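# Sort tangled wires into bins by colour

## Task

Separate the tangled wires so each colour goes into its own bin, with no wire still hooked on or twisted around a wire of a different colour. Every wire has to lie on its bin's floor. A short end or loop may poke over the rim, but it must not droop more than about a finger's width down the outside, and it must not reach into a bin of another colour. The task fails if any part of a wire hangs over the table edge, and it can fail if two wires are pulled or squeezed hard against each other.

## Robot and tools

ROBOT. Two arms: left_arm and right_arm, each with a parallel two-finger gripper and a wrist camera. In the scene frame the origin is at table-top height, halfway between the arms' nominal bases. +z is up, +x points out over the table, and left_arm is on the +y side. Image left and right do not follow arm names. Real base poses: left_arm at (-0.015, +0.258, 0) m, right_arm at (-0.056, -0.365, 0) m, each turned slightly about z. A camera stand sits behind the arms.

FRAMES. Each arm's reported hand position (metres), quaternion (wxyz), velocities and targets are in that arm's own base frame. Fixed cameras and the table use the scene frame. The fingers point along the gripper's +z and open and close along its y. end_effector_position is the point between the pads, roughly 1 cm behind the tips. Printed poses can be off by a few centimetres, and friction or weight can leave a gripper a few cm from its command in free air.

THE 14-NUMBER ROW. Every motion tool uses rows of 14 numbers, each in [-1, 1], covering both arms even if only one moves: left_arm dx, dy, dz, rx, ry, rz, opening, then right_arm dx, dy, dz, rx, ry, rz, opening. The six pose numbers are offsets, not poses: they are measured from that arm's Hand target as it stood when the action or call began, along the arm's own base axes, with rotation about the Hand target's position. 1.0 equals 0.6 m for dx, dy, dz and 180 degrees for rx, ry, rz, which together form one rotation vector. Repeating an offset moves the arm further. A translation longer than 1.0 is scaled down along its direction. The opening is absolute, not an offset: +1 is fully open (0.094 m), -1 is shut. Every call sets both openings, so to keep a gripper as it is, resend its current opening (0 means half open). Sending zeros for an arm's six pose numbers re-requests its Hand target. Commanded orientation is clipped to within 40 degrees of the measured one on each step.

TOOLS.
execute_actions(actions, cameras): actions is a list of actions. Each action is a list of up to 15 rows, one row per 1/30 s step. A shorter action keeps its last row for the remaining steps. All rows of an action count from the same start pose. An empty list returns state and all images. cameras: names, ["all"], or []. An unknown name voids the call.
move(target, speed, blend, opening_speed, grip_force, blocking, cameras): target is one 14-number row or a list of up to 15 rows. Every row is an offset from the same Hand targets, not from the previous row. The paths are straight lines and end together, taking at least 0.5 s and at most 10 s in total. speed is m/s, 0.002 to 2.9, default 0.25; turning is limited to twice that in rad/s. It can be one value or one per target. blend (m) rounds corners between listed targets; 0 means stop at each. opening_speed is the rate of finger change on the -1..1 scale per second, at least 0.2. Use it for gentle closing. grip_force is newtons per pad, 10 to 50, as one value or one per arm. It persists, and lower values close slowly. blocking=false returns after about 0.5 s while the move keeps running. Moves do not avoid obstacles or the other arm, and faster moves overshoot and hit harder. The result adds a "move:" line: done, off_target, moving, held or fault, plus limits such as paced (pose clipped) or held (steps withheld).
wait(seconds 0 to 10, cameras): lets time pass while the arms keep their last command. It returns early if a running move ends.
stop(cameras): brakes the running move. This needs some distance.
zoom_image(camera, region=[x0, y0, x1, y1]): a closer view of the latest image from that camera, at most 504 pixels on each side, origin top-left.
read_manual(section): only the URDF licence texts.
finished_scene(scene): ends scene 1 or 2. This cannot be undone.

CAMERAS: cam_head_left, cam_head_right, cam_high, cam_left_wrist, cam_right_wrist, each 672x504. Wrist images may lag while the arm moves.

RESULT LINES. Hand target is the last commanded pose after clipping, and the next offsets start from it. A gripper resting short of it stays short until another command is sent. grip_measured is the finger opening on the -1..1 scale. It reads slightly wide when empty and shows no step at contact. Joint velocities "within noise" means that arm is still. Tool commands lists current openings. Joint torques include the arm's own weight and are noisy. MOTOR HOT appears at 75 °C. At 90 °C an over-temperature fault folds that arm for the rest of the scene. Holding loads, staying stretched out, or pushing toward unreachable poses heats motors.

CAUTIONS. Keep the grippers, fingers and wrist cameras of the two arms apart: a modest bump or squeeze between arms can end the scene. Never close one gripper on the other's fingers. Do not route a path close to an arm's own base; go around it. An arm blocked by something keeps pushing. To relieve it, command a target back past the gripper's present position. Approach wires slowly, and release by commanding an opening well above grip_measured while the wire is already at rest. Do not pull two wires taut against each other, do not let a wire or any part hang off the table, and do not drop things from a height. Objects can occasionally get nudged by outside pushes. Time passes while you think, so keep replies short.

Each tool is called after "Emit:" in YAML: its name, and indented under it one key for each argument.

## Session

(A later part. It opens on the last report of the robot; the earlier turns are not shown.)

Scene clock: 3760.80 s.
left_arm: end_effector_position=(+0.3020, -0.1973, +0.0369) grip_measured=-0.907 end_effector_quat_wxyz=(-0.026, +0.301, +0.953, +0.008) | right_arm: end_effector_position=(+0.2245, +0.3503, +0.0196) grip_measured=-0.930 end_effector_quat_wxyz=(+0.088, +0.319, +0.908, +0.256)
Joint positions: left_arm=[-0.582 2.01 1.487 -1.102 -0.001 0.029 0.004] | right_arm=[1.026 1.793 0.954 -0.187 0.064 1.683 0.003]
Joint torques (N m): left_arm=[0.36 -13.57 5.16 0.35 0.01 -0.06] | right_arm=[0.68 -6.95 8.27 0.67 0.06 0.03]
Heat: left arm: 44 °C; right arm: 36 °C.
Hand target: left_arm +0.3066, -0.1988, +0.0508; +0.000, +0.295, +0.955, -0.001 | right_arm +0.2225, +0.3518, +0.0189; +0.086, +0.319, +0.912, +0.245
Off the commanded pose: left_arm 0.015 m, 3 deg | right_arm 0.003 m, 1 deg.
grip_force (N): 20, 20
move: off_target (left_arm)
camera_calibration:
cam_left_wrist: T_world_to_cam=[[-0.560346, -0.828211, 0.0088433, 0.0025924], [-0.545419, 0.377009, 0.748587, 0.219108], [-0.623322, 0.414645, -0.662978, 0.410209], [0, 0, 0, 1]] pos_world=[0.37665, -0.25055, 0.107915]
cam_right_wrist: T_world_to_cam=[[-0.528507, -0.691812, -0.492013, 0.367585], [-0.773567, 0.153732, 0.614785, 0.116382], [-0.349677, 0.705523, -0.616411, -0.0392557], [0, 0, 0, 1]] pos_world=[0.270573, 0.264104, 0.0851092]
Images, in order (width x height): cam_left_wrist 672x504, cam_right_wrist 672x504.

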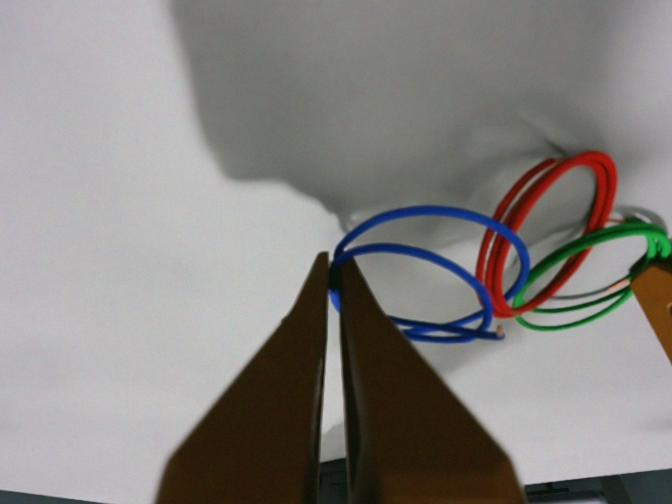

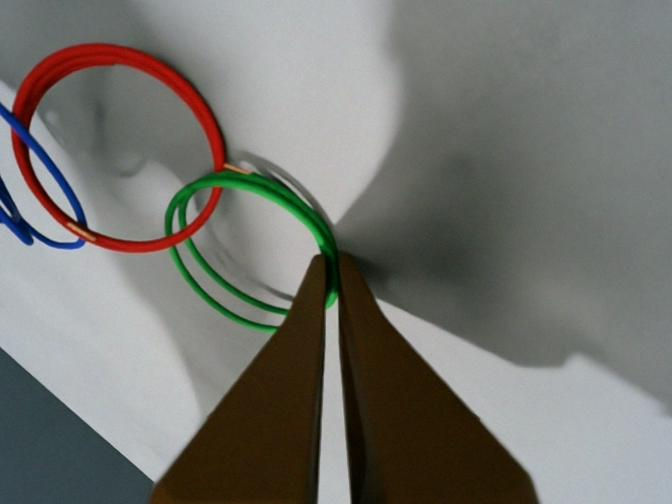

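Emit:
move:
  target:
    - [0, 0, 0.035, 0, 0, 0, -1, 0, 0, 0, 0, 0, 0, -1]
  speed: 0.08
  cameras: ["cam_left_wrist", "cam_right_wrist"]

Emit:
zoom_image:
  camera: "cam_left_wrist"
  region: [440, 190, 560, 360]

Scene clock: 3777.30 s.
left_arm: end_effector_position=(+0.2986, -0.1951, +0.0513) grip_measured=-0.907 end_effector_quat_wxyz=(-0.029, +0.300, +0.953, +0.009) | right_arm: end_effector_position=(+0.2245, +0.3503, +0.0196) grip_measured=-0.930 end_effector_quat_wxyz=(+0.088, +0.319, +0.908, +0.256)
Joint positions: left_arm=[-0.582 1.987 1.513 -1.157 -0.001 0.028 0.004] | right_arm=[1.026 1.793 0.954 -0.187 0.064 1.683 0.003]
Joint torques (N m): left_arm=[0.35 -13.04 8.05 0.09 0 -0.06] | right_arm=[0.64 -6.86 8.2 0.65 0.06 0.04]
Heat: left arm: 46 °C; right arm: 36 °C.
Hand target: left_arm +0.3066, -0.1988, +0.0719; +0.000, +0.295, +0.955, -0.001 | right_arm +0.2225, +0.3518, +0.0189; +0.086, +0.319, +0.912, +0.245
Off the commanded pose: left_arm 0.022 m, 4 deg | right_arm 0.003 m, 1 deg.
grip_force (N): 20, 20
move: off_target (left_arm)
camera_calibration:
cam_left_wrist: T_world_to_cam=[[-0.559643, -0.828686, 0.00892324, 0.00219114], [-0.54144, 0.373764, 0.753089, 0.20354], [-0.627409, 0.41663, -0.657858, 0.418087], [0, 0, 0, 1]] pos_world=[0.373743, -0.248448, 0.121738]
cam_right_wrist: T_world_to_cam=[[-0.528507, -0.691812, -0.492013, 0.367585], [-0.773567, 0.153732, 0.614785, 0.116382], [-0.349677, 0.705523, -0.616411, -0.0392557], [0, 0, 0, 1]] pos_world=[0.270573, 0.264104, 0.0851092]
Images, in order (width x height): cam_left_wrist 672x504, cam_right_wrist 672x504.

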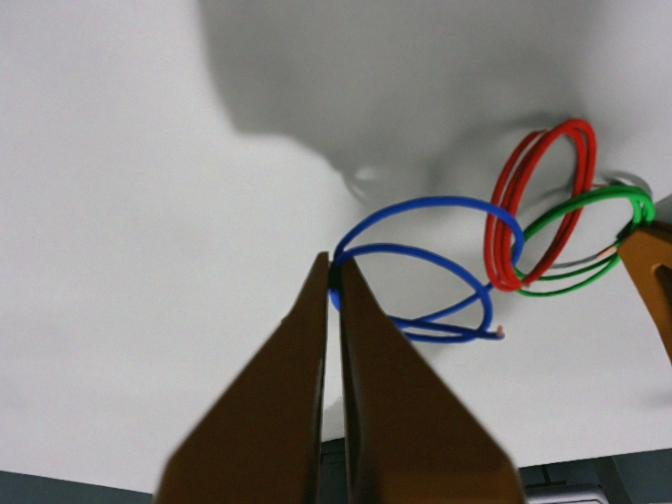

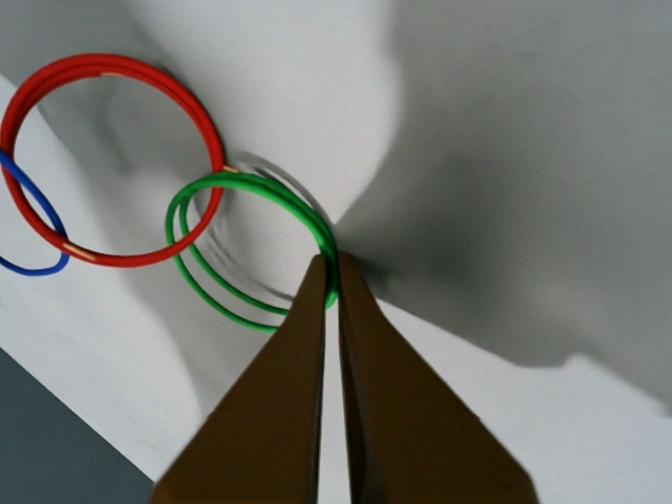

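Scaled by 2.965 from the camera's 672x504 image, which has a finer 960x720 frame.

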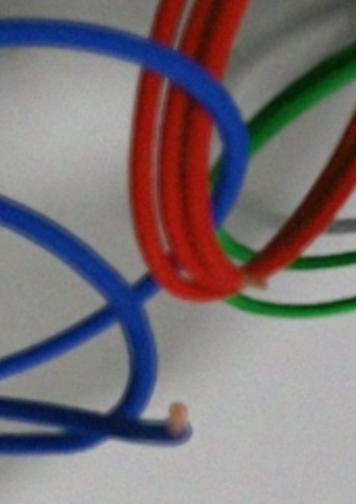

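Emit:
move:
  target:
    - [-0.0158, 0.0068, 0, 0, 0, 0.1222, -1, 0, 0, 0, 0, 0, 0, -1]
  speed: 0.12
  cameras: ["cam_left_wrist", "cam_right_wrist"]

Emit:
zoom_image:
  camera: "cam_left_wrist"
  region: [420, 170, 580, 370]

Emit:
zoom_image:
  camera: "cam_right_wrist"
  region: [0, 90, 120, 330]

Scene clock: 3787.97 s.
left_arm: end_effector_position=(+0.2958, -0.1933, +0.0586) grip_measured=-0.907 end_effector_quat_wxyz=(-0.020, +0.111, +0.994, +0.011) | right_arm: end_effector_position=(+0.2245, +0.3503, +0.0196) grip_measured=-0.930 end_effector_quat_wxyz=(+0.088, +0.319, +0.908, +0.256)
Joint positions: left_arm=[-0.582 1.953 1.495 -1.157 -0.001 -0.359 0.004] | right_arm=[1.026 1.793 0.954 -0.187 0.064 1.683 0.003]
Joint torques (N m): left_arm=[-0.03 -13.07 5.24 0.29 0.01 -0.06] | right_arm=[0.62 -6.93 8.34 0.68 0.05 0.05]
Heat: left arm: 47 °C; right arm: 36 °C.
Hand target: left_arm +0.2971, -0.1947, +0.0718; +0.000, +0.107, +0.994, -0.001 | right_arm +0.2225, +0.3518, +0.0189; +0.086, +0.319, +0.912, +0.245
Off the commanded pose: left_arm 0.013 m, 3 deg | right_arm 0.003 m, 1 deg.
grip_force (N): 20, 20
move: off_target (left_arm)
camera_calibration:
cam_left_wrist: T_world_to_cam=[[-0.206199, -0.978476, -0.00813162, -0.130488], [-0.659249, 0.132776, 0.740109, 0.184903], [-0.723099, 0.157971, -0.672438, 0.399494], [0, 0, 0, 1]] pos_world=[0.383865, -0.215338, 0.130725]
cam_right_wrist: T_world_to_cam=[[-0.528507, -0.691812, -0.492013, 0.367585], [-0.773567, 0.153732, 0.614785, 0.116382], [-0.349677, 0.705523, -0.616411, -0.0392557], [0, 0, 0, 1]] pos_world=[0.270573, 0.264104, 0.0851092]
Images, in order (width x height): cam_left_wrist 672x504, cam_right_wrist 672x504.

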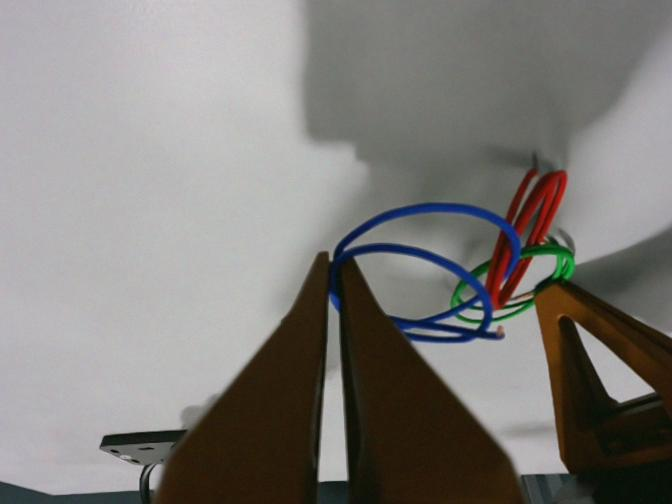

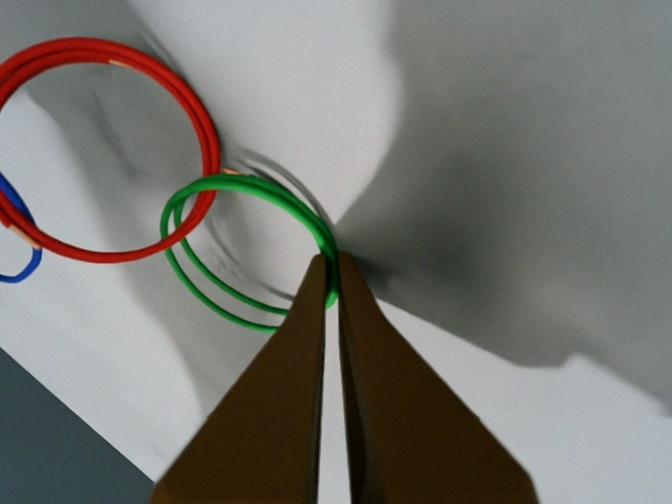

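Scaled by 2.520 from the camera's 672x504 image, which has a finer 960x720 frame.

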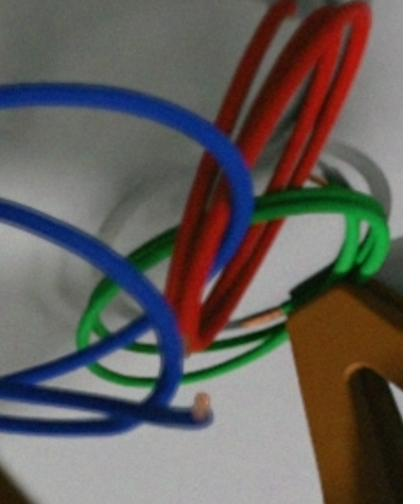

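Scaled by 2.100 from the camera's 672x504 image, which has a finer 960x720 frame.

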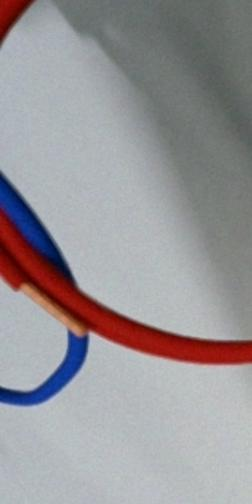

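Emit:
move:
  target:
    - [-0.0171, 0.0003, -0.01, 0, 0, 0.1222, -1, 0, 0, 0, 0, 0, 0, -1]
  speed: 0.12
  cameras: ["cam_left_wrist", "cam_right_wrist"]

Emit:
zoom_image:
  camera: "cam_left_wrist"
  region: [420, 170, 580, 370]

Emit:
zoom_image:
  camera: "cam_right_wrist"
  region: [0, 90, 120, 330]

Scene clock: 3797.50 s.
left_arm: end_effector_position=(+0.2857, -0.1916, +0.0537) grip_measured=-0.907 end_effector_quat_wxyz=(-0.019, -0.083, +0.996, +0.013) | right_arm: end_effector_position=(+0.2245, +0.3503, +0.0196) grip_measured=-0.930 end_effector_quat_wxyz=(+0.088, +0.319, +0.908, +0.256)
Joint positions: left_arm=[-0.592 1.923 1.433 -1.126 0.003 -0.757 0.004] | right_arm=[1.026 1.793 0.954 -0.187 0.064 1.683 0.003]
Joint torques (N m): left_arm=[-0.54 -12.63 5.18 0.32 -0.03 -0.07] | right_arm=[0.69 -6.98 8.4 0.66 0.07 0.03]
Heat: left arm: 48 °C; right arm: 36 °C.
Hand target: left_arm +0.2869, -0.1945, +0.0659; +0.000, -0.084, +0.996, -0.001 | right_arm +0.2225, +0.3518, +0.0189; +0.086, +0.319, +0.912, +0.245
Off the commanded pose: left_arm 0.012 m, 3 deg | right_arm 0.003 m, 1 deg.
grip_force (N): 20, 20
move: off_target (left_arm)
camera_calibration:
cam_left_wrist: T_world_to_cam=[[0.179882, -0.983481, -0.0201939, -0.241497], [-0.6638, -0.13651, 0.735347, 0.131573], [-0.725956, -0.118871, -0.67739, 0.336729], [0, 0, 0, 1]] pos_world=[0.37523, -0.17952, 0.126469]
cam_right_wrist: T_world_to_cam=[[-0.528507, -0.691812, -0.492013, 0.367585], [-0.773567, 0.153732, 0.614785, 0.116382], [-0.349677, 0.705523, -0.616411, -0.0392557], [0, 0, 0, 1]] pos_world=[0.270573, 0.264104, 0.0851092]
Images, in order (width x height): cam_left_wrist 672x504, cam_right_wrist 672x504.

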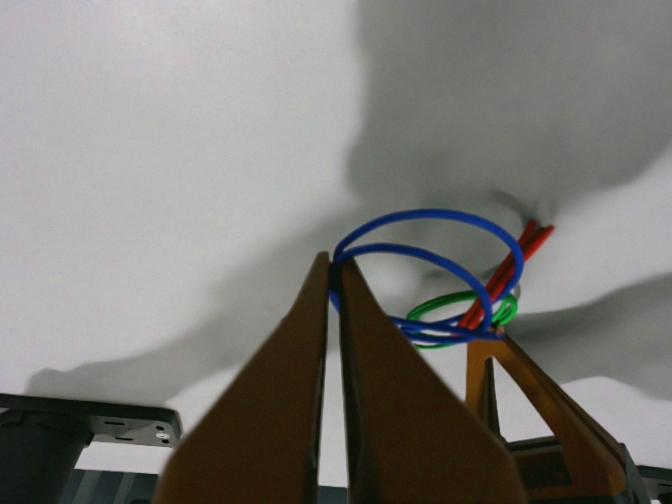

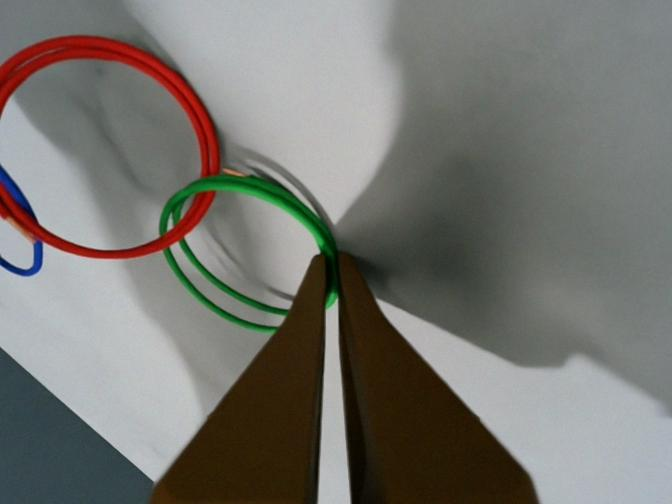

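Scaled by 2.520 from the camera's 672x504 image, which has a finer 960x720 frame.

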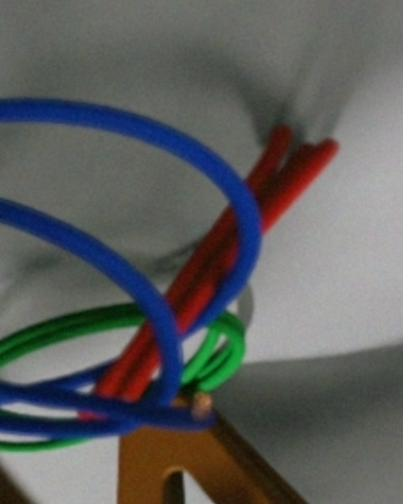

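Scaled by 2.100 from the camera's 672x504 image, which has a finer 960x720 frame.

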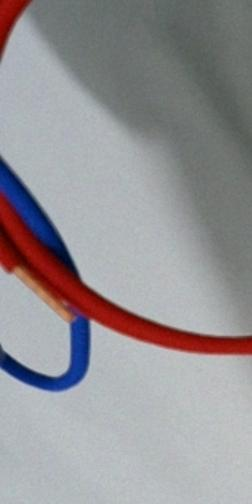

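Emit:
move:
  target:
    - [-0.0161, -0.0062, -0.01, 0, 0, 0.1222, -1, 0, 0, 0, 0, 0, 0, -1]
  speed: 0.12
  cameras: ["cam_left_wrist", "cam_right_wrist"]

Emit:
zoom_image:
  camera: "cam_left_wrist"
  region: [340, 170, 560, 370]

Emit:
zoom_image:
  camera: "cam_right_wrist"
  region: [0, 90, 120, 330]

Scene clock: 3808.50 s.
left_arm: end_effector_position=(+0.2769, -0.1966, +0.0484) grip_measured=-0.907 end_effector_quat_wxyz=(-0.014, -0.271, +0.962, +0.013) | right_arm: end_effector_position=(+0.2245, +0.3503, +0.0196) grip_measured=-0.930 end_effector_quat_wxyz=(+0.088, +0.319, +0.908, +0.256)
Joint positions: left_arm=[-0.617 1.905 1.387 -1.09 0.006 -1.166 0.004] | right_arm=[1.026 1.793 0.954 -0.187 0.064 1.683 0.003]
Joint torques (N m): left_arm=[-0.61 -12.33 5.11 0.28 -0.07 -0.09] | right_arm=[0.68 -6.94 8.31 0.7 0.06 0.04]
Heat: left arm: 48 °C; right arm: 36 °C.
Hand target: left_arm +0.2770, -0.1983, +0.0598; +0.000, -0.273, +0.962, -0.001 | right_arm +0.2225, +0.3518, +0.0189; +0.086, +0.319, +0.912, +0.245
Off the commanded pose: left_arm 0.012 m, 2 deg | right_arm 0.003 m, 1 deg.
grip_force (N): 20, 20
move: off_target (left_arm)
camera_calibration:
cam_left_wrist: T_world_to_cam=[[0.534754, -0.844683, -0.0234134, -0.315787], [-0.572565, -0.38258, 0.725122, 0.0559002], [-0.621456, -0.374356, -0.688222, 0.247506], [0, 0, 0, 1]] pos_world=[0.354689, -0.152698, 0.122411]
cam_right_wrist: T_world_to_cam=[[-0.528507, -0.691812, -0.492013, 0.367585], [-0.773567, 0.153732, 0.614785, 0.116382], [-0.349677, 0.705523, -0.616411, -0.0392557], [0, 0, 0, 1]] pos_world=[0.270573, 0.264104, 0.0851092]
Images, in order (width x height): cam_left_wrist 672x504, cam_right_wrist 672x504.

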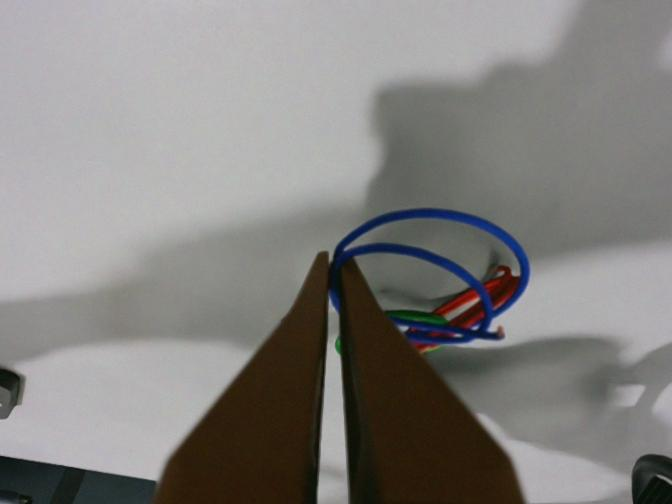

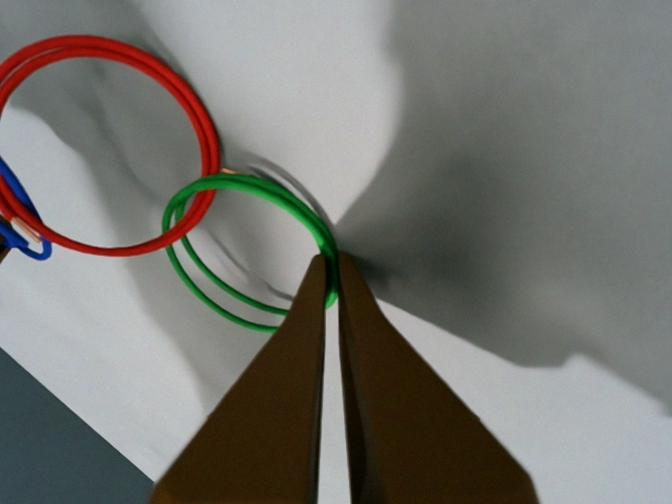

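Scaled by 2.291 from the camera's 672x504 image, which has a finer 960x720 frame.

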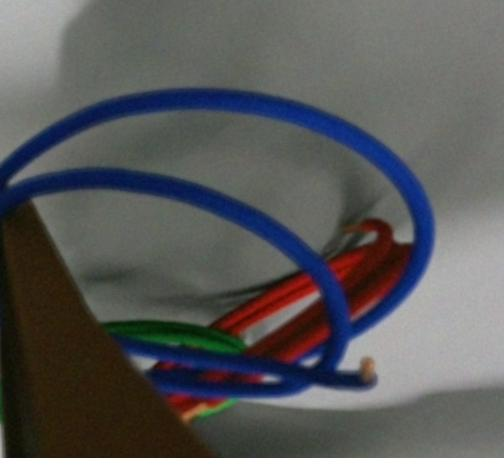

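Scaled by 2.100 from the camera's 672x504 image, which has a finer 960x720 frame.

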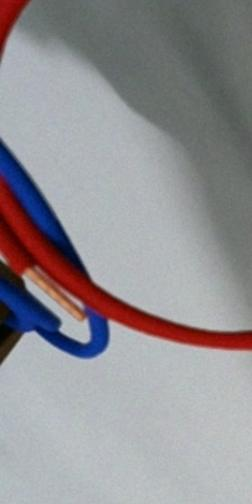

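Emit:
move:
  target:
    - [-0.0126, -0.0117, -0.005, 0, 0, 0.1222, -1, 0, 0, 0, 0, 0, 0, -1]
    - [-0.0176, -0.0206, -0.005, 0, 0, 0.1944, -1, 0, 0, 0, 0, 0, 0, -1]
  speed: 0.12
  blend: [0.004, 0]
  cameras: ["cam_left_wrist", "cam_right_wrist"]

Emit:
zoom_image:
  camera: "cam_left_wrist"
  region: [300, 170, 560, 370]

Emit:
zoom_image:
  camera: "cam_right_wrist"
  region: [0, 40, 160, 280]

Scene clock: 3820.20 s.
left_arm: end_effector_position=(+0.2674, -0.2100, +0.0442) grip_measured=-0.907 end_effector_quat_wxyz=(-0.008, -0.548, +0.837, +0.014) | right_arm: end_effector_position=(+0.2245, +0.3503, +0.0196) grip_measured=-0.930 end_effector_quat_wxyz=(+0.088, +0.319, +0.908, +0.256)
Joint positions: left_arm=[-0.665 1.905 1.37 -1.067 0.006 -1.824 0.004] | right_arm=[1.026 1.793 0.954 -0.187 0.064 1.683 0.003]
Joint torques (N m): left_arm=[-0.57 -12.4 5.29 0.18 -0.08 -0.11] | right_arm=[0.79 -6.93 8.32 0.65 0.05 0.04]
Heat: left arm: 47 °C; right arm: 36 °C.
Hand target: left_arm +0.2666, -0.2106, +0.0568; +0.000, -0.549, +0.836, -0.001 | right_arm +0.2225, +0.3518, +0.0189; +0.086, +0.319, +0.912, +0.245
Off the commanded pose: left_arm 0.013 m, 2 deg | right_arm 0.003 m, 1 deg.
grip_force (N): 20, 20
move: off_target (left_arm)
camera_calibration:
cam_left_wrist: T_world_to_cam=[[0.922409, -0.385558, -0.0225358, -0.32939], [-0.256711, -0.65566, 0.710077, -0.0928878], [-0.288551, -0.649196, -0.703763, 0.0876826], [0, 0, 0, 1]] pos_world=[0.305288, -0.130978, 0.120242]
cam_right_wrist: T_world_to_cam=[[-0.528507, -0.691812, -0.492013, 0.367585], [-0.773567, 0.153732, 0.614785, 0.116382], [-0.349677, 0.705523, -0.616411, -0.0392557], [0, 0, 0, 1]] pos_world=[0.270573, 0.264104, 0.0851092]
Images, in order (width x height): cam_left_wrist 672x504, cam_right_wrist 672x504.

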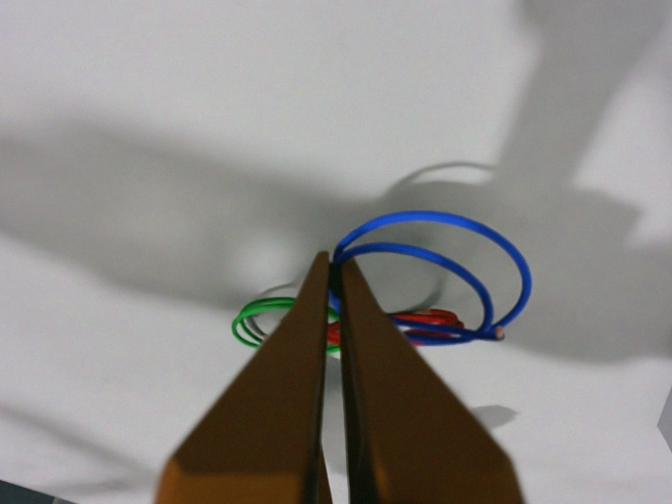

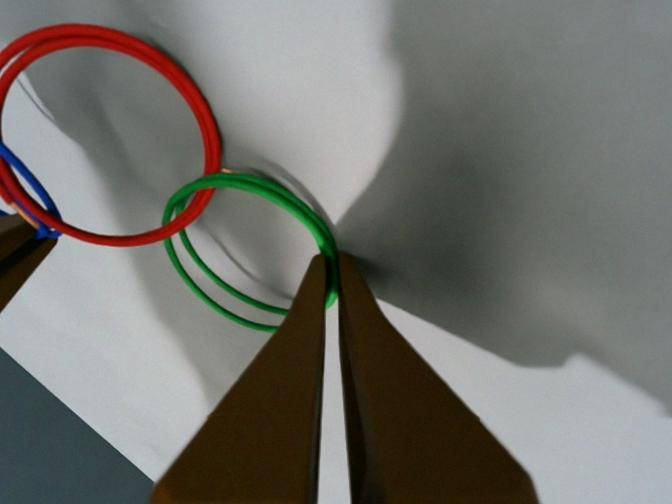

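Scaled by 1.938 from the camera's 672x504 image, which has a finer 960x720 frame.

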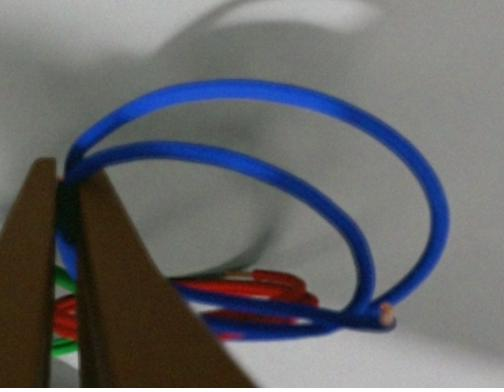

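Scaled by 2.100 from the camera's 672x504 image, which has a finer 960x720 frame.

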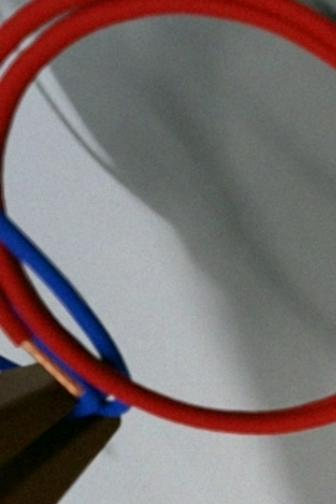

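Emit:
move:
  target:
    - [0, 0, -0.08, 0, 0, 0, -1, 0, 0, 0, 0, 0, 0, -1]
  speed: 0.1

Emit:
move:
  target: [0, 0, 0, 0, 0, 0, -0.35, 0, 0, 0, 0, 0, 0, -1]
  speed: 0.05
  opening_speed: 1.0

Emit:
move:
  target:
    - [0, 0, 0.13, 0, 0, 0, -0.35, 0, 0, 0, 0, 0, 0, -1]
    - [0.0854, -0.0082, 0.13, 0, 0, -0.8056, -0.35, 0, 0, 0, 0, 0, 0, -1]
  speed: [0.2, 0.5]
  blend: [0.01, 0]
  cameras: ["cam_left_wrist", "cam_right_wrist"]

Emit:
zoom_image:
  camera: "cam_left_wrist"
  region: [310, 10, 550, 220]

Emit:
zoom_image:
  camera: "cam_right_wrist"
  region: [0, 0, 240, 240]

Scene clock: 3836.47 s.
left_arm: end_effector_position=(+0.2717, -0.2134, +0.0169) grip_measured=-0.907 end_effector_quat_wxyz=(+0.002, -0.548, +0.836, -0.016) | right_arm: end_effector_position=(+0.2245, +0.3503, +0.0196) grip_measured=-0.930 end_effector_quat_wxyz=(+0.088, +0.319, +0.908, +0.256)
Joint positions: left_arm=[-0.665 1.905 1.253 -0.888 0.006 -1.826 0.004] | right_arm=[1.026 1.793 0.954 -0.187 0.064 1.683 0.003]
Joint torques (N m): left_arm=[-0.61 -7.42 5.08 0.35 -0.08 -0.08] | right_arm=[0.64 -6.9 8.34 0.68 0.09 0.07]
Heat: left arm: 46 °C; right arm: 36 °C.
Hand target: left_arm +0.2666, -0.2106, +0.0088; +0.000, -0.550, +0.835, -0.001 | right_arm +0.2225, +0.3518, +0.0189; +0.086, +0.319, +0.912, +0.245
Off the commanded pose: left_arm 0.010 m, 2 deg | right_arm 0.003 m, 1 deg.
grip_force (N): 20, 20
move: done

Scene clock: 3837.37 s.
left_arm: end_effector_position=(+0.2718, -0.2135, +0.0169) grip_measured=-0.353 end_effector_quat_wxyz=(+0.002, -0.548, +0.836, -0.016) | right_arm: end_effector_position=(+0.2245, +0.3503, +0.0196) grip_measured=-0.930 end_effector_quat_wxyz=(+0.088, +0.319, +0.908, +0.256)
Joint positions: left_arm=[-0.665 1.905 1.253 -0.888 0.006 -1.827 0.03] | right_arm=[1.026 1.793 0.954 -0.187 0.064 1.683 0.003]
Joint torques (N m): left_arm=[-0.57 -7.46 5.09 0.33 -0.08 -0.1] | right_arm=[0.58 -6.83 8.25 0.66 0.09 0.04]
Heat: left arm: 46 °C; right arm: 36 °C.
Hand target: left_arm +0.2666, -0.2106, +0.0088; +0.000, -0.550, +0.835, -0.001 | right_arm +0.2225, +0.3518, +0.0189; +0.086, +0.319, +0.912, +0.245
Off the commanded pose: left_arm 0.010 m, 2 deg | right_arm 0.003 m, 1 deg.
grip_force (N): 20, 20
move: done

Scene clock: 3841.30 s.
left_arm: end_effector_position=(+0.3128, -0.2150, +0.0897) grip_measured=-0.353 end_effector_quat_wxyz=(+0.004, +0.631, +0.775, -0.001) | right_arm: end_effector_position=(+0.2245, +0.3503, +0.0196) grip_measured=-0.930 end_effector_quat_wxyz=(+0.088, +0.319, +0.908, +0.256)
Joint positions: left_arm=[-0.604 1.986 1.667 -1.245 0.002 0.763 0.03] | right_arm=[1.026 1.793 0.954 -0.187 0.064 1.683 0.003]
Joint torques (N m): left_arm=[0.43 -7.97 8.49 0.22 -0.03 0.05] | right_arm=[0.62 -6.8 8.29 0.67 0.06 0.03]
Heat: left arm: 46 °C; right arm: 36 °C.
Hand target: left_arm +0.3178, -0.2155, +0.0869; -0.001, +0.632, +0.775, -0.001 | right_arm +0.2225, +0.3518, +0.0189; +0.086, +0.319, +0.912, +0.245
Off the commanded pose: left_arm 0.006 m, 0 deg | right_arm 0.003 m, 1 deg.
grip_force (N): 20, 20
move: done
camera_calibration:
cam_left_wrist: T_world_to_cam=[[-0.975918, -0.218056, 0.00601036, 0.254963], [-0.150029, 0.690954, 0.707159, 0.139685], [-0.158353, 0.689228, -0.707029, 0.376815], [0, 0, 0, 1]] pos_world=[0.32945, -0.300631, 0.166107]
cam_right_wrist: T_world_to_cam=[[-0.528507, -0.691812, -0.492013, 0.367585], [-0.773567, 0.153732, 0.614785, 0.116382], [-0.349677, 0.705523, -0.616411, -0.0392557], [0, 0, 0, 1]] pos_world=[0.270573, 0.264104, 0.0851092]
Images, in order (width x height): cam_left_wrist 672x504, cam_right_wrist 672x504.

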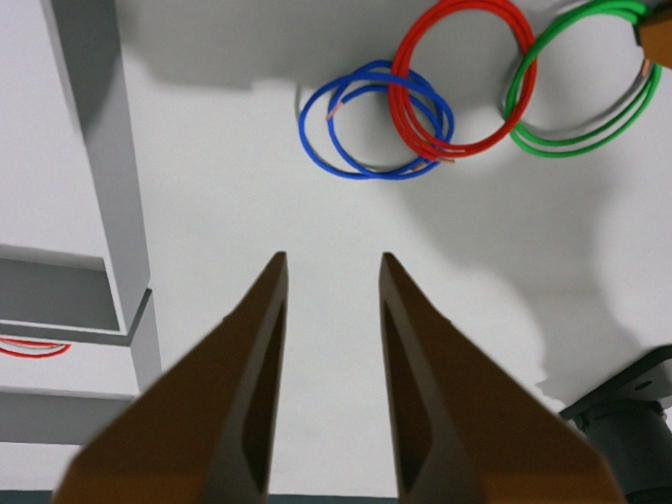

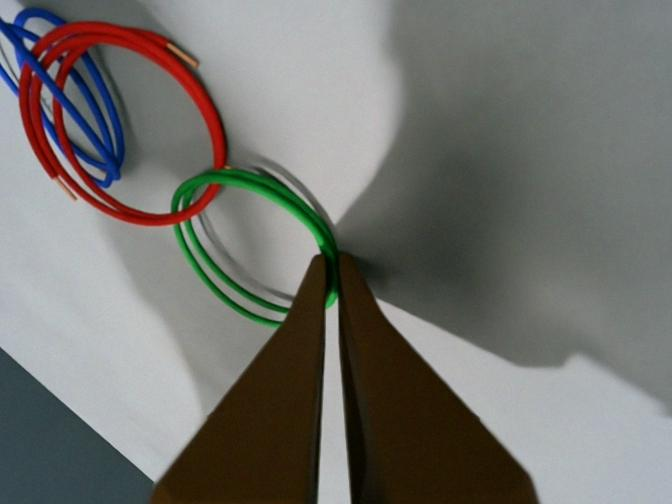

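Scaled by 2.100 from the camera's 672x504 image, which has a finer 960x720 frame.

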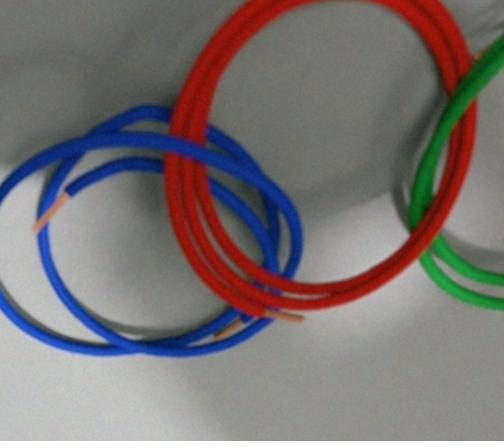

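Scaled by 2.100 from the camera's 672x504 image, which has a finer 960x720 frame.

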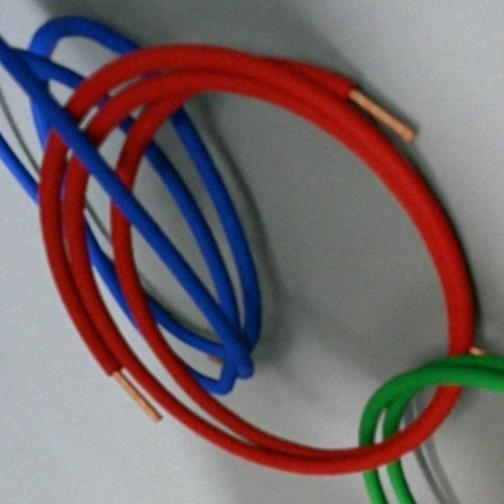

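Emit:
zoom_image:
  camera: "cam_left_wrist"
  region: [370, 50, 470, 180]

Emit:
zoom_image:
  camera: "cam_left_wrist"
  region: [290, 50, 390, 190]

Emit:
zoom_image:
  camera: "cam_right_wrist"
  region: [0, 0, 140, 220]

Scaled by 3.877 from the camera's 672x504 image, which has a finer 960x720 frame.

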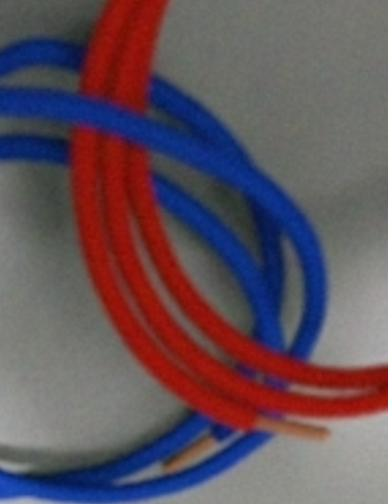

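Scaled by 3.600 from the camera's 672x504 image, which has a finer 960x720 frame.

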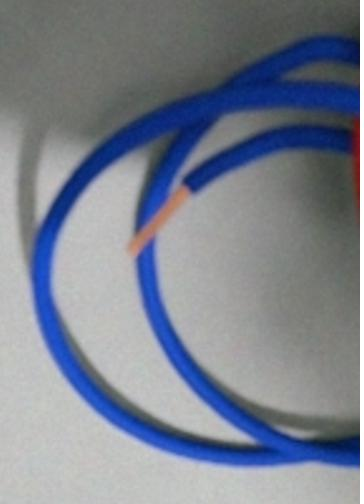

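Scaled by 2.291 from the camera's 672x504 image, which has a finer 960x720 frame.

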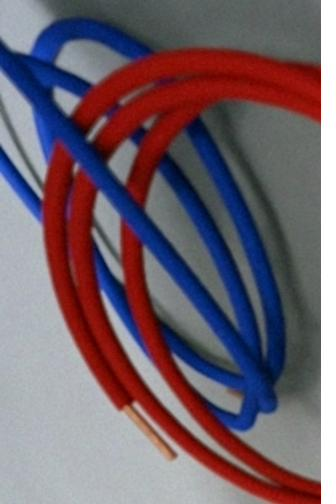

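Emit:
move:
  target: [0.0125, 0.003, -0.095, 0, 0, 0, -0.35, 0, 0, 0, 0, 0, 0, -1]
  speed: 0.15
  cameras: ["cam_left_wrist"]

Scene clock: 3921.07 s.
left_arm: end_effector_position=(+0.3233, -0.2152, +0.0373) grip_measured=-0.353 end_effector_quat_wxyz=(+0.003, +0.632, +0.775, -0.001) | right_arm: end_effector_position=(+0.2245, +0.3503, +0.0196) grip_measured=-0.930 end_effector_quat_wxyz=(+0.088, +0.319, +0.908, +0.256)
Joint positions: left_arm=[-0.589 2.056 1.558 -1.066 0.002 0.778 0.03] | right_arm=[1.026 1.793 0.954 -0.187 0.064 1.683 0.003]
Joint torques (N m): left_arm=[0.39 -8.98 5.79 0.46 -0.03 0.05] | right_arm=[0.7 -6.93 8.5 0.69 0.08 0.02]
Heat: left arm: 45 °C; right arm: 36 °C.
Hand target: left_arm +0.3253, -0.2138, +0.0299; -0.001, +0.632, +0.775, -0.001 | right_arm +0.2225, +0.3518, +0.0189; +0.086, +0.319, +0.912, +0.245
Off the commanded pose: left_arm 0.008 m, 0 deg | right_arm 0.003 m, 1 deg.
grip_force (N): 20, 20
move: done
camera_calibration:
cam_left_wrist: T_world_to_cam=[[-0.976089, -0.217285, 0.00614746, 0.265737], [-0.149345, 0.690899, 0.707358, 0.178248], [-0.157946, 0.689526, -0.706829, 0.341564], [0, 0, 0, 1]] pos_world=[0.339952, -0.300928, 0.113709]
Images, in order (width x height): cam_left_wrist 672x504.

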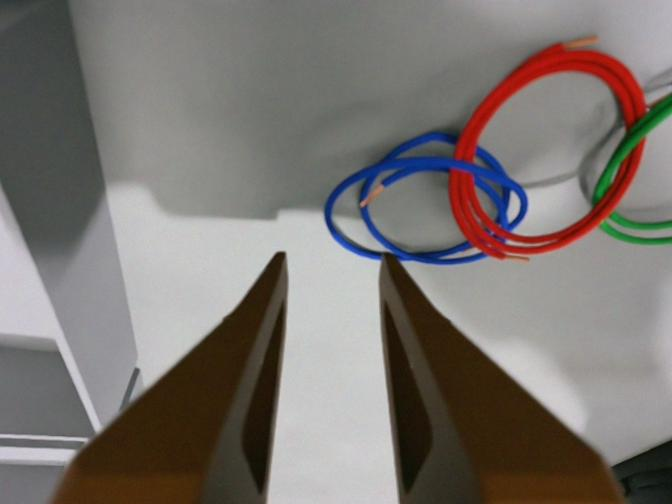

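Emit:
execute_actions:
  actions: []
  cameras: ["cam_left_wrist", "cam_high"]

Scene clock: 3945.17 s.
left_arm: end_effector_position=(+0.3234, -0.2153, +0.0373) grip_measured=-0.353 end_effector_quat_wxyz=(+0.004, +0.632, +0.775, -0.001) | right_arm: end_effector_position=(+0.2245, +0.3503, +0.0196) grip_measured=-0.930 end_effector_quat_wxyz=(+0.088, +0.319, +0.908, +0.256)
Joint positions: left_arm=[-0.589 2.056 1.558 -1.066 0.002 0.778 0.03] | right_arm=[1.026 1.793 0.954 -0.187 0.064 1.683 0.003]
Joint velocities: within noise
Joint torques (N m): left_arm=[0.39 -9.05 5.81 0.45 -0.03 0.05] | right_arm=[0.72 -6.87 8.28 0.7 0.09 0.08]
Motor temperatures (°C): left_arm=[30 43 35 32 28 28 29] | right_arm=[30 35 36 35 31 29 29]
Heat: left arm: 43 °C; right arm: 36 °C.
Hand target: left_arm +0.3253, -0.2138, +0.0299; -0.001, +0.632, +0.775, -0.001 | right_arm +0.2225, +0.3518, +0.0189; +0.086, +0.319, +0.912, +0.245
Tool commands: left_gripper/opening=-0.35 right_gripper/opening=-1.0
Off the commanded pose: left_arm 0.008 m, 0 deg | right_arm 0.003 m, 1 deg.
grip_force (N): 20, 20
camera_calibration:
cam_left_wrist: T_world_to_cam=[[-0.976093, -0.217271, 0.0059175, 0.265867], [-0.149531, 0.691031, 0.707189, 0.178387], [-0.157741, 0.689398, -0.707, 0.34149], [0, 0, 0, 1]] pos_world=[0.340052, -0.300928, 0.113707]
Images, in order (width x height): cam_high 672x504, cam_left_wrist 672x504.

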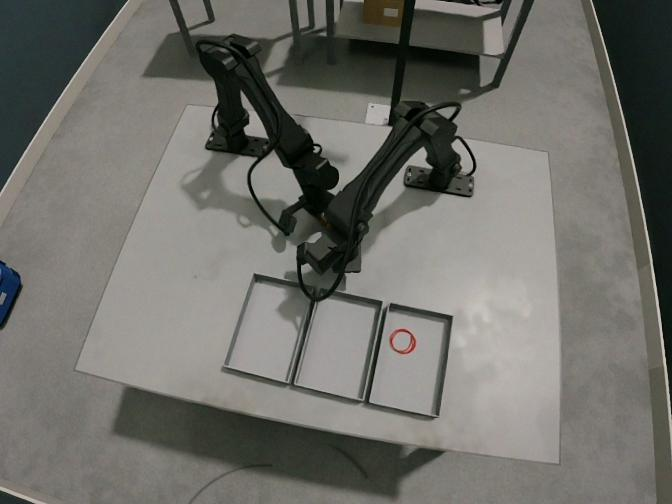

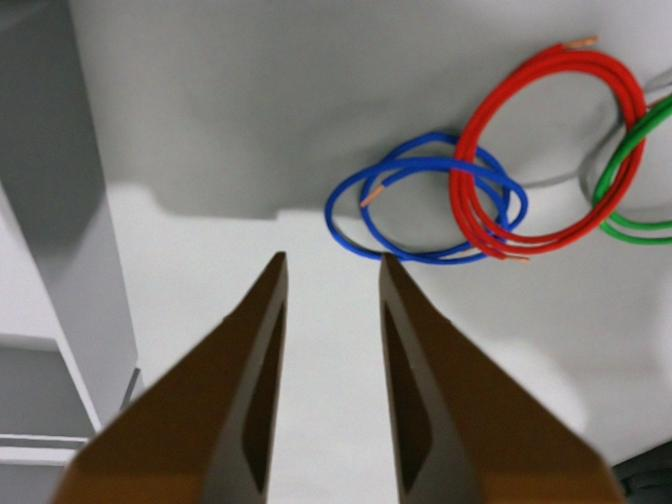

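Emit:
zoom_image:
  camera: "cam_left_wrist"
  region: [310, 20, 672, 290]

Scaled by 1.392 from the camera's 672x504 image, which has a finer 960x720 frame.

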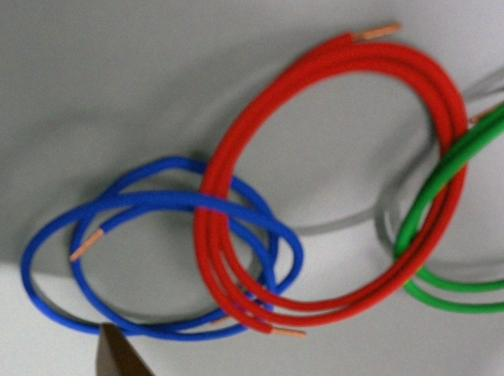

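Emit:
zoom_image:
  camera: "cam_left_wrist"
  region: [420, 120, 560, 280]

Emit:
zoom_image:
  camera: "cam_left_wrist"
  region: [310, 120, 480, 280]

Scaled by 3.150 from the camera's 672x504 image, which has a finer 960x720 frame.

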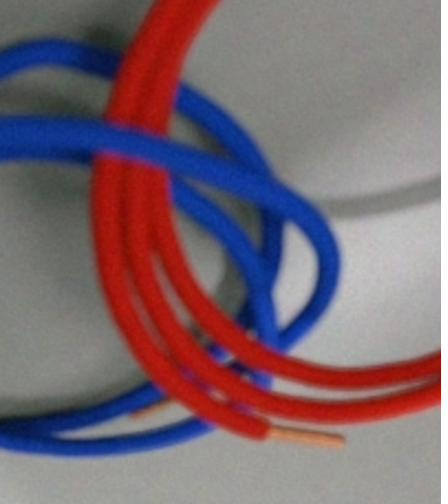

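Scaled by 2.965 from the camera's 672x504 image, which has a finer 960x720 frame.

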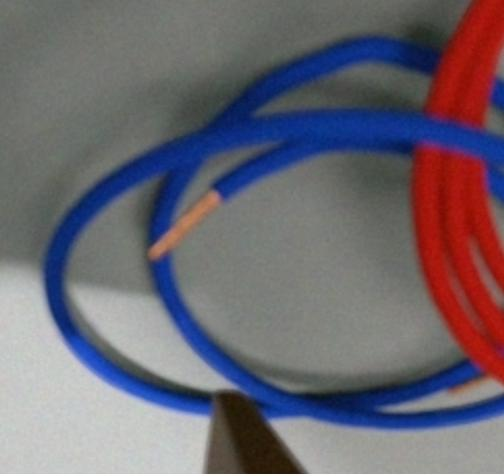

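Emit:
move:
  target: [-0.008, 0.0033, -0.05, 0, 0, 0, -0.35, 0, 0, 0, 0, 0, 0, -1]
  speed: 0.06
  grip_force: [20, 20]
  cameras: ["cam_left_wrist"]

Scene clock: 3977.67 s.
left_arm: end_effector_position=(+0.3191, -0.2124, +0.0185) grip_measured=-0.352 end_effector_quat_wxyz=(+0.004, +0.632, +0.775, -0.001) | right_arm: end_effector_position=(+0.2245, +0.3503, +0.0196) grip_measured=-0.930 end_effector_quat_wxyz=(+0.088, +0.319, +0.908, +0.256)
Joint positions: left_arm=[-0.589 2.057 1.481 -0.987 0.002 0.778 0.03] | right_arm=[1.026 1.793 0.954 -0.187 0.064 1.683 0.003]
Joint torques (N m): left_arm=[0.18 -7.71 3.97 0.89 -0.03 0.03] | right_arm=[0.62 -6.94 8.43 0.69 0.09 0.05]
Heat: left arm: 42 °C; right arm: 36 °C.
Hand target: left_arm +0.3206, -0.2119, -0.0001; +0.000, +0.632, +0.775, -0.001 | right_arm +0.2225, +0.3518, +0.0189; +0.086, +0.319, +0.912, +0.245
Off the commanded pose: left_arm 0.019 m, 1 deg | right_arm 0.003 m, 1 deg.
grip_force (N): 20, 20
move: off_target (left_arm)
camera_calibration:
cam_left_wrist: T_world_to_cam=[[-0.976094, -0.217291, 0.00508943, 0.262386], [-0.150253, 0.691502, 0.706575, 0.189395], [-0.157052, 0.688919, -0.707619, 0.325259], [0, 0, 0, 1]] pos_world=[0.335654, -0.29803, 0.0950021]
Images, in order (width x height): cam_left_wrist 672x504.

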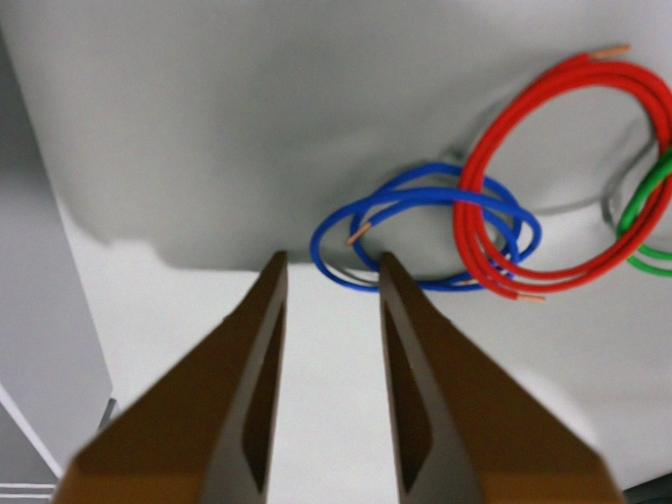

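Emit:
move:
  target: [0, 0, 0, 0, 0, 0, -1, 0, 0, 0, 0, 0, 0, -1]
  speed: 0.05
  grip_force: [20, 20]
  cameras: ["cam_left_wrist"]

Scene clock: 3988.97 s.
left_arm: end_effector_position=(+0.3103, -0.2112, +0.0182) grip_measured=-0.936 end_effector_quat_wxyz=(-0.010, +0.631, +0.775, -0.013) | right_arm: end_effector_position=(+0.2245, +0.3503, +0.0196) grip_measured=-0.930 end_effector_quat_wxyz=(+0.088, +0.319, +0.908, +0.256)
Joint positions: left_arm=[-0.589 2.057 1.479 -1.017 0.023 0.778 0.003] | right_arm=[1.026 1.793 0.954 -0.187 0.064 1.683 0.003]
Joint torques (N m): left_arm=[0.16 -7.66 4.07 1.14 -0.22 0.02] | right_arm=[0.69 -6.75 8.34 0.69 0.05 0.04]
Heat: left arm: 42 °C; right arm: 36 °C.
Hand target: left_arm +0.3205, -0.2118, -0.0001; -0.001, +0.632, +0.775, -0.001 | right_arm +0.2225, +0.3518, +0.0189; +0.086, +0.319, +0.912, +0.245
Off the commanded pose: left_arm 0.021 m, 2 deg | right_arm 0.003 m, 1 deg.
grip_force (N): 20, 20
move: off_target (left_arm)
camera_calibration:
cam_left_wrist: T_world_to_cam=[[-0.975165, -0.217426, 0.0421775, 0.253121], [-0.123462, 0.691754, 0.711501, 0.179077], [-0.183876, 0.688623, -0.701418, 0.330933], [0, 0, 0, 1]] pos_world=[0.329795, -0.296731, 0.0940329]
Images, in order (width x height): cam_left_wrist 672x504.

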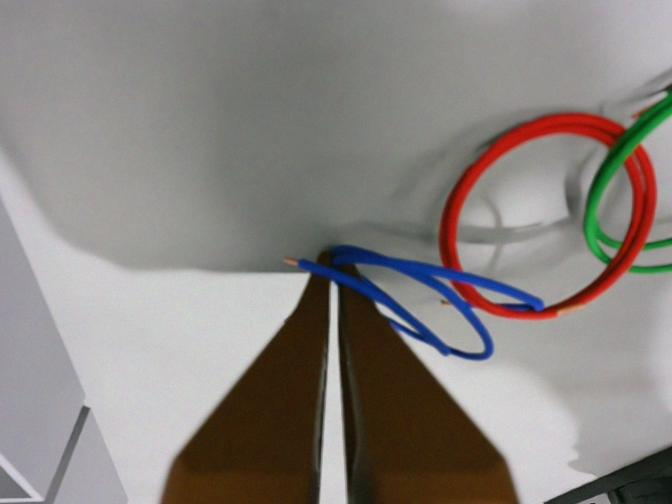

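Emit:
zoom_image:
  camera: "cam_left_wrist"
  region: [270, 200, 600, 380]

Scaled by 1.527 from the camera's 672x504 image, which has a finer 960x720 frame.

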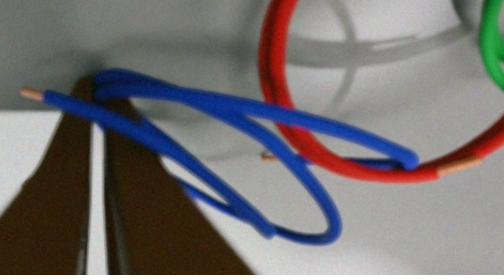

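Emit:
move:
  target:
    - [0, 0, 0.08, 0, 0, 0, -1, 0, 0, 0, 0, 0, 0, -1]
    - [-0.0067, 0.0158, 0.08, 0, 0, 0.1222, -1, 0, 0, 0, 0, 0, 0, -1]
    - [-0.0189, 0.0279, 0.08, 0, 0, 0.2444, -1, 0, 0, 0, 0, 0, 0, -1]
  speed: 0.12
  blend: [0.004, 0.004, 0]
  cameras: ["cam_left_wrist"]

Scene clock: 4011.10 s.
left_arm: end_effector_position=(+0.3040, -0.1945, +0.0340) grip_measured=-0.938 end_effector_quat_wxyz=(-0.026, +0.301, +0.953, +0.005) | right_arm: end_effector_position=(+0.2245, +0.3503, +0.0196) grip_measured=-0.930 end_effector_quat_wxyz=(+0.088, +0.319, +0.908, +0.256)
Joint positions: left_arm=[-0.57 2.014 1.48 -1.091 0.004 0.041 0.003] | right_arm=[1.026 1.793 0.954 -0.187 0.064 1.683 0.003]
Joint torques (N m): left_arm=[0.39 -13.56 5.16 0.35 -0.05 -0.05] | right_arm=[0.66 -6.76 8.46 0.68 0.08 0.02]
Heat: left arm: 43 °C; right arm: 36 °C.
Hand target: left_arm +0.3093, -0.1950, +0.0479; +0.000, +0.295, +0.955, -0.001 | right_arm +0.2225, +0.3518, +0.0189; +0.086, +0.319, +0.912, +0.245
Off the commanded pose: left_arm 0.015 m, 3 deg | right_arm 0.003 m, 1 deg.
grip_force (N): 20, 20
move: off_target (left_arm)
camera_calibration:
cam_left_wrist: T_world_to_cam=[[-0.560369, -0.828109, 0.0149115, 0.00594409], [-0.543145, 0.381012, 0.748214, 0.221408], [-0.625284, 0.411177, -0.66329, 0.408388], [0, 0, 0, 1]] pos_world=[0.378946, -0.247357, 0.105131]
Images, in order (width x height): cam_left_wrist 672x504.

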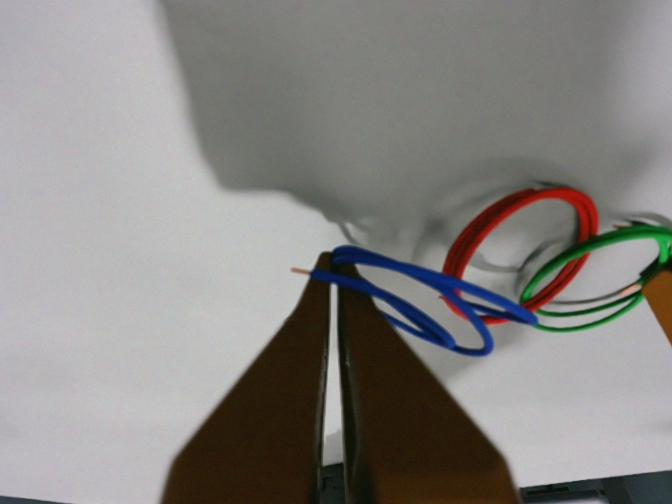

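Emit:
zoom_image:
  camera: "cam_left_wrist"
  region: [410, 170, 600, 370]

Scaled by 2.520 from the camera's 672x504 image, which has a finer 960x720 frame.

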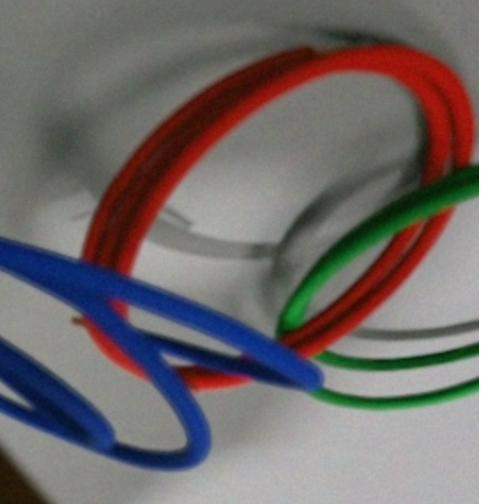

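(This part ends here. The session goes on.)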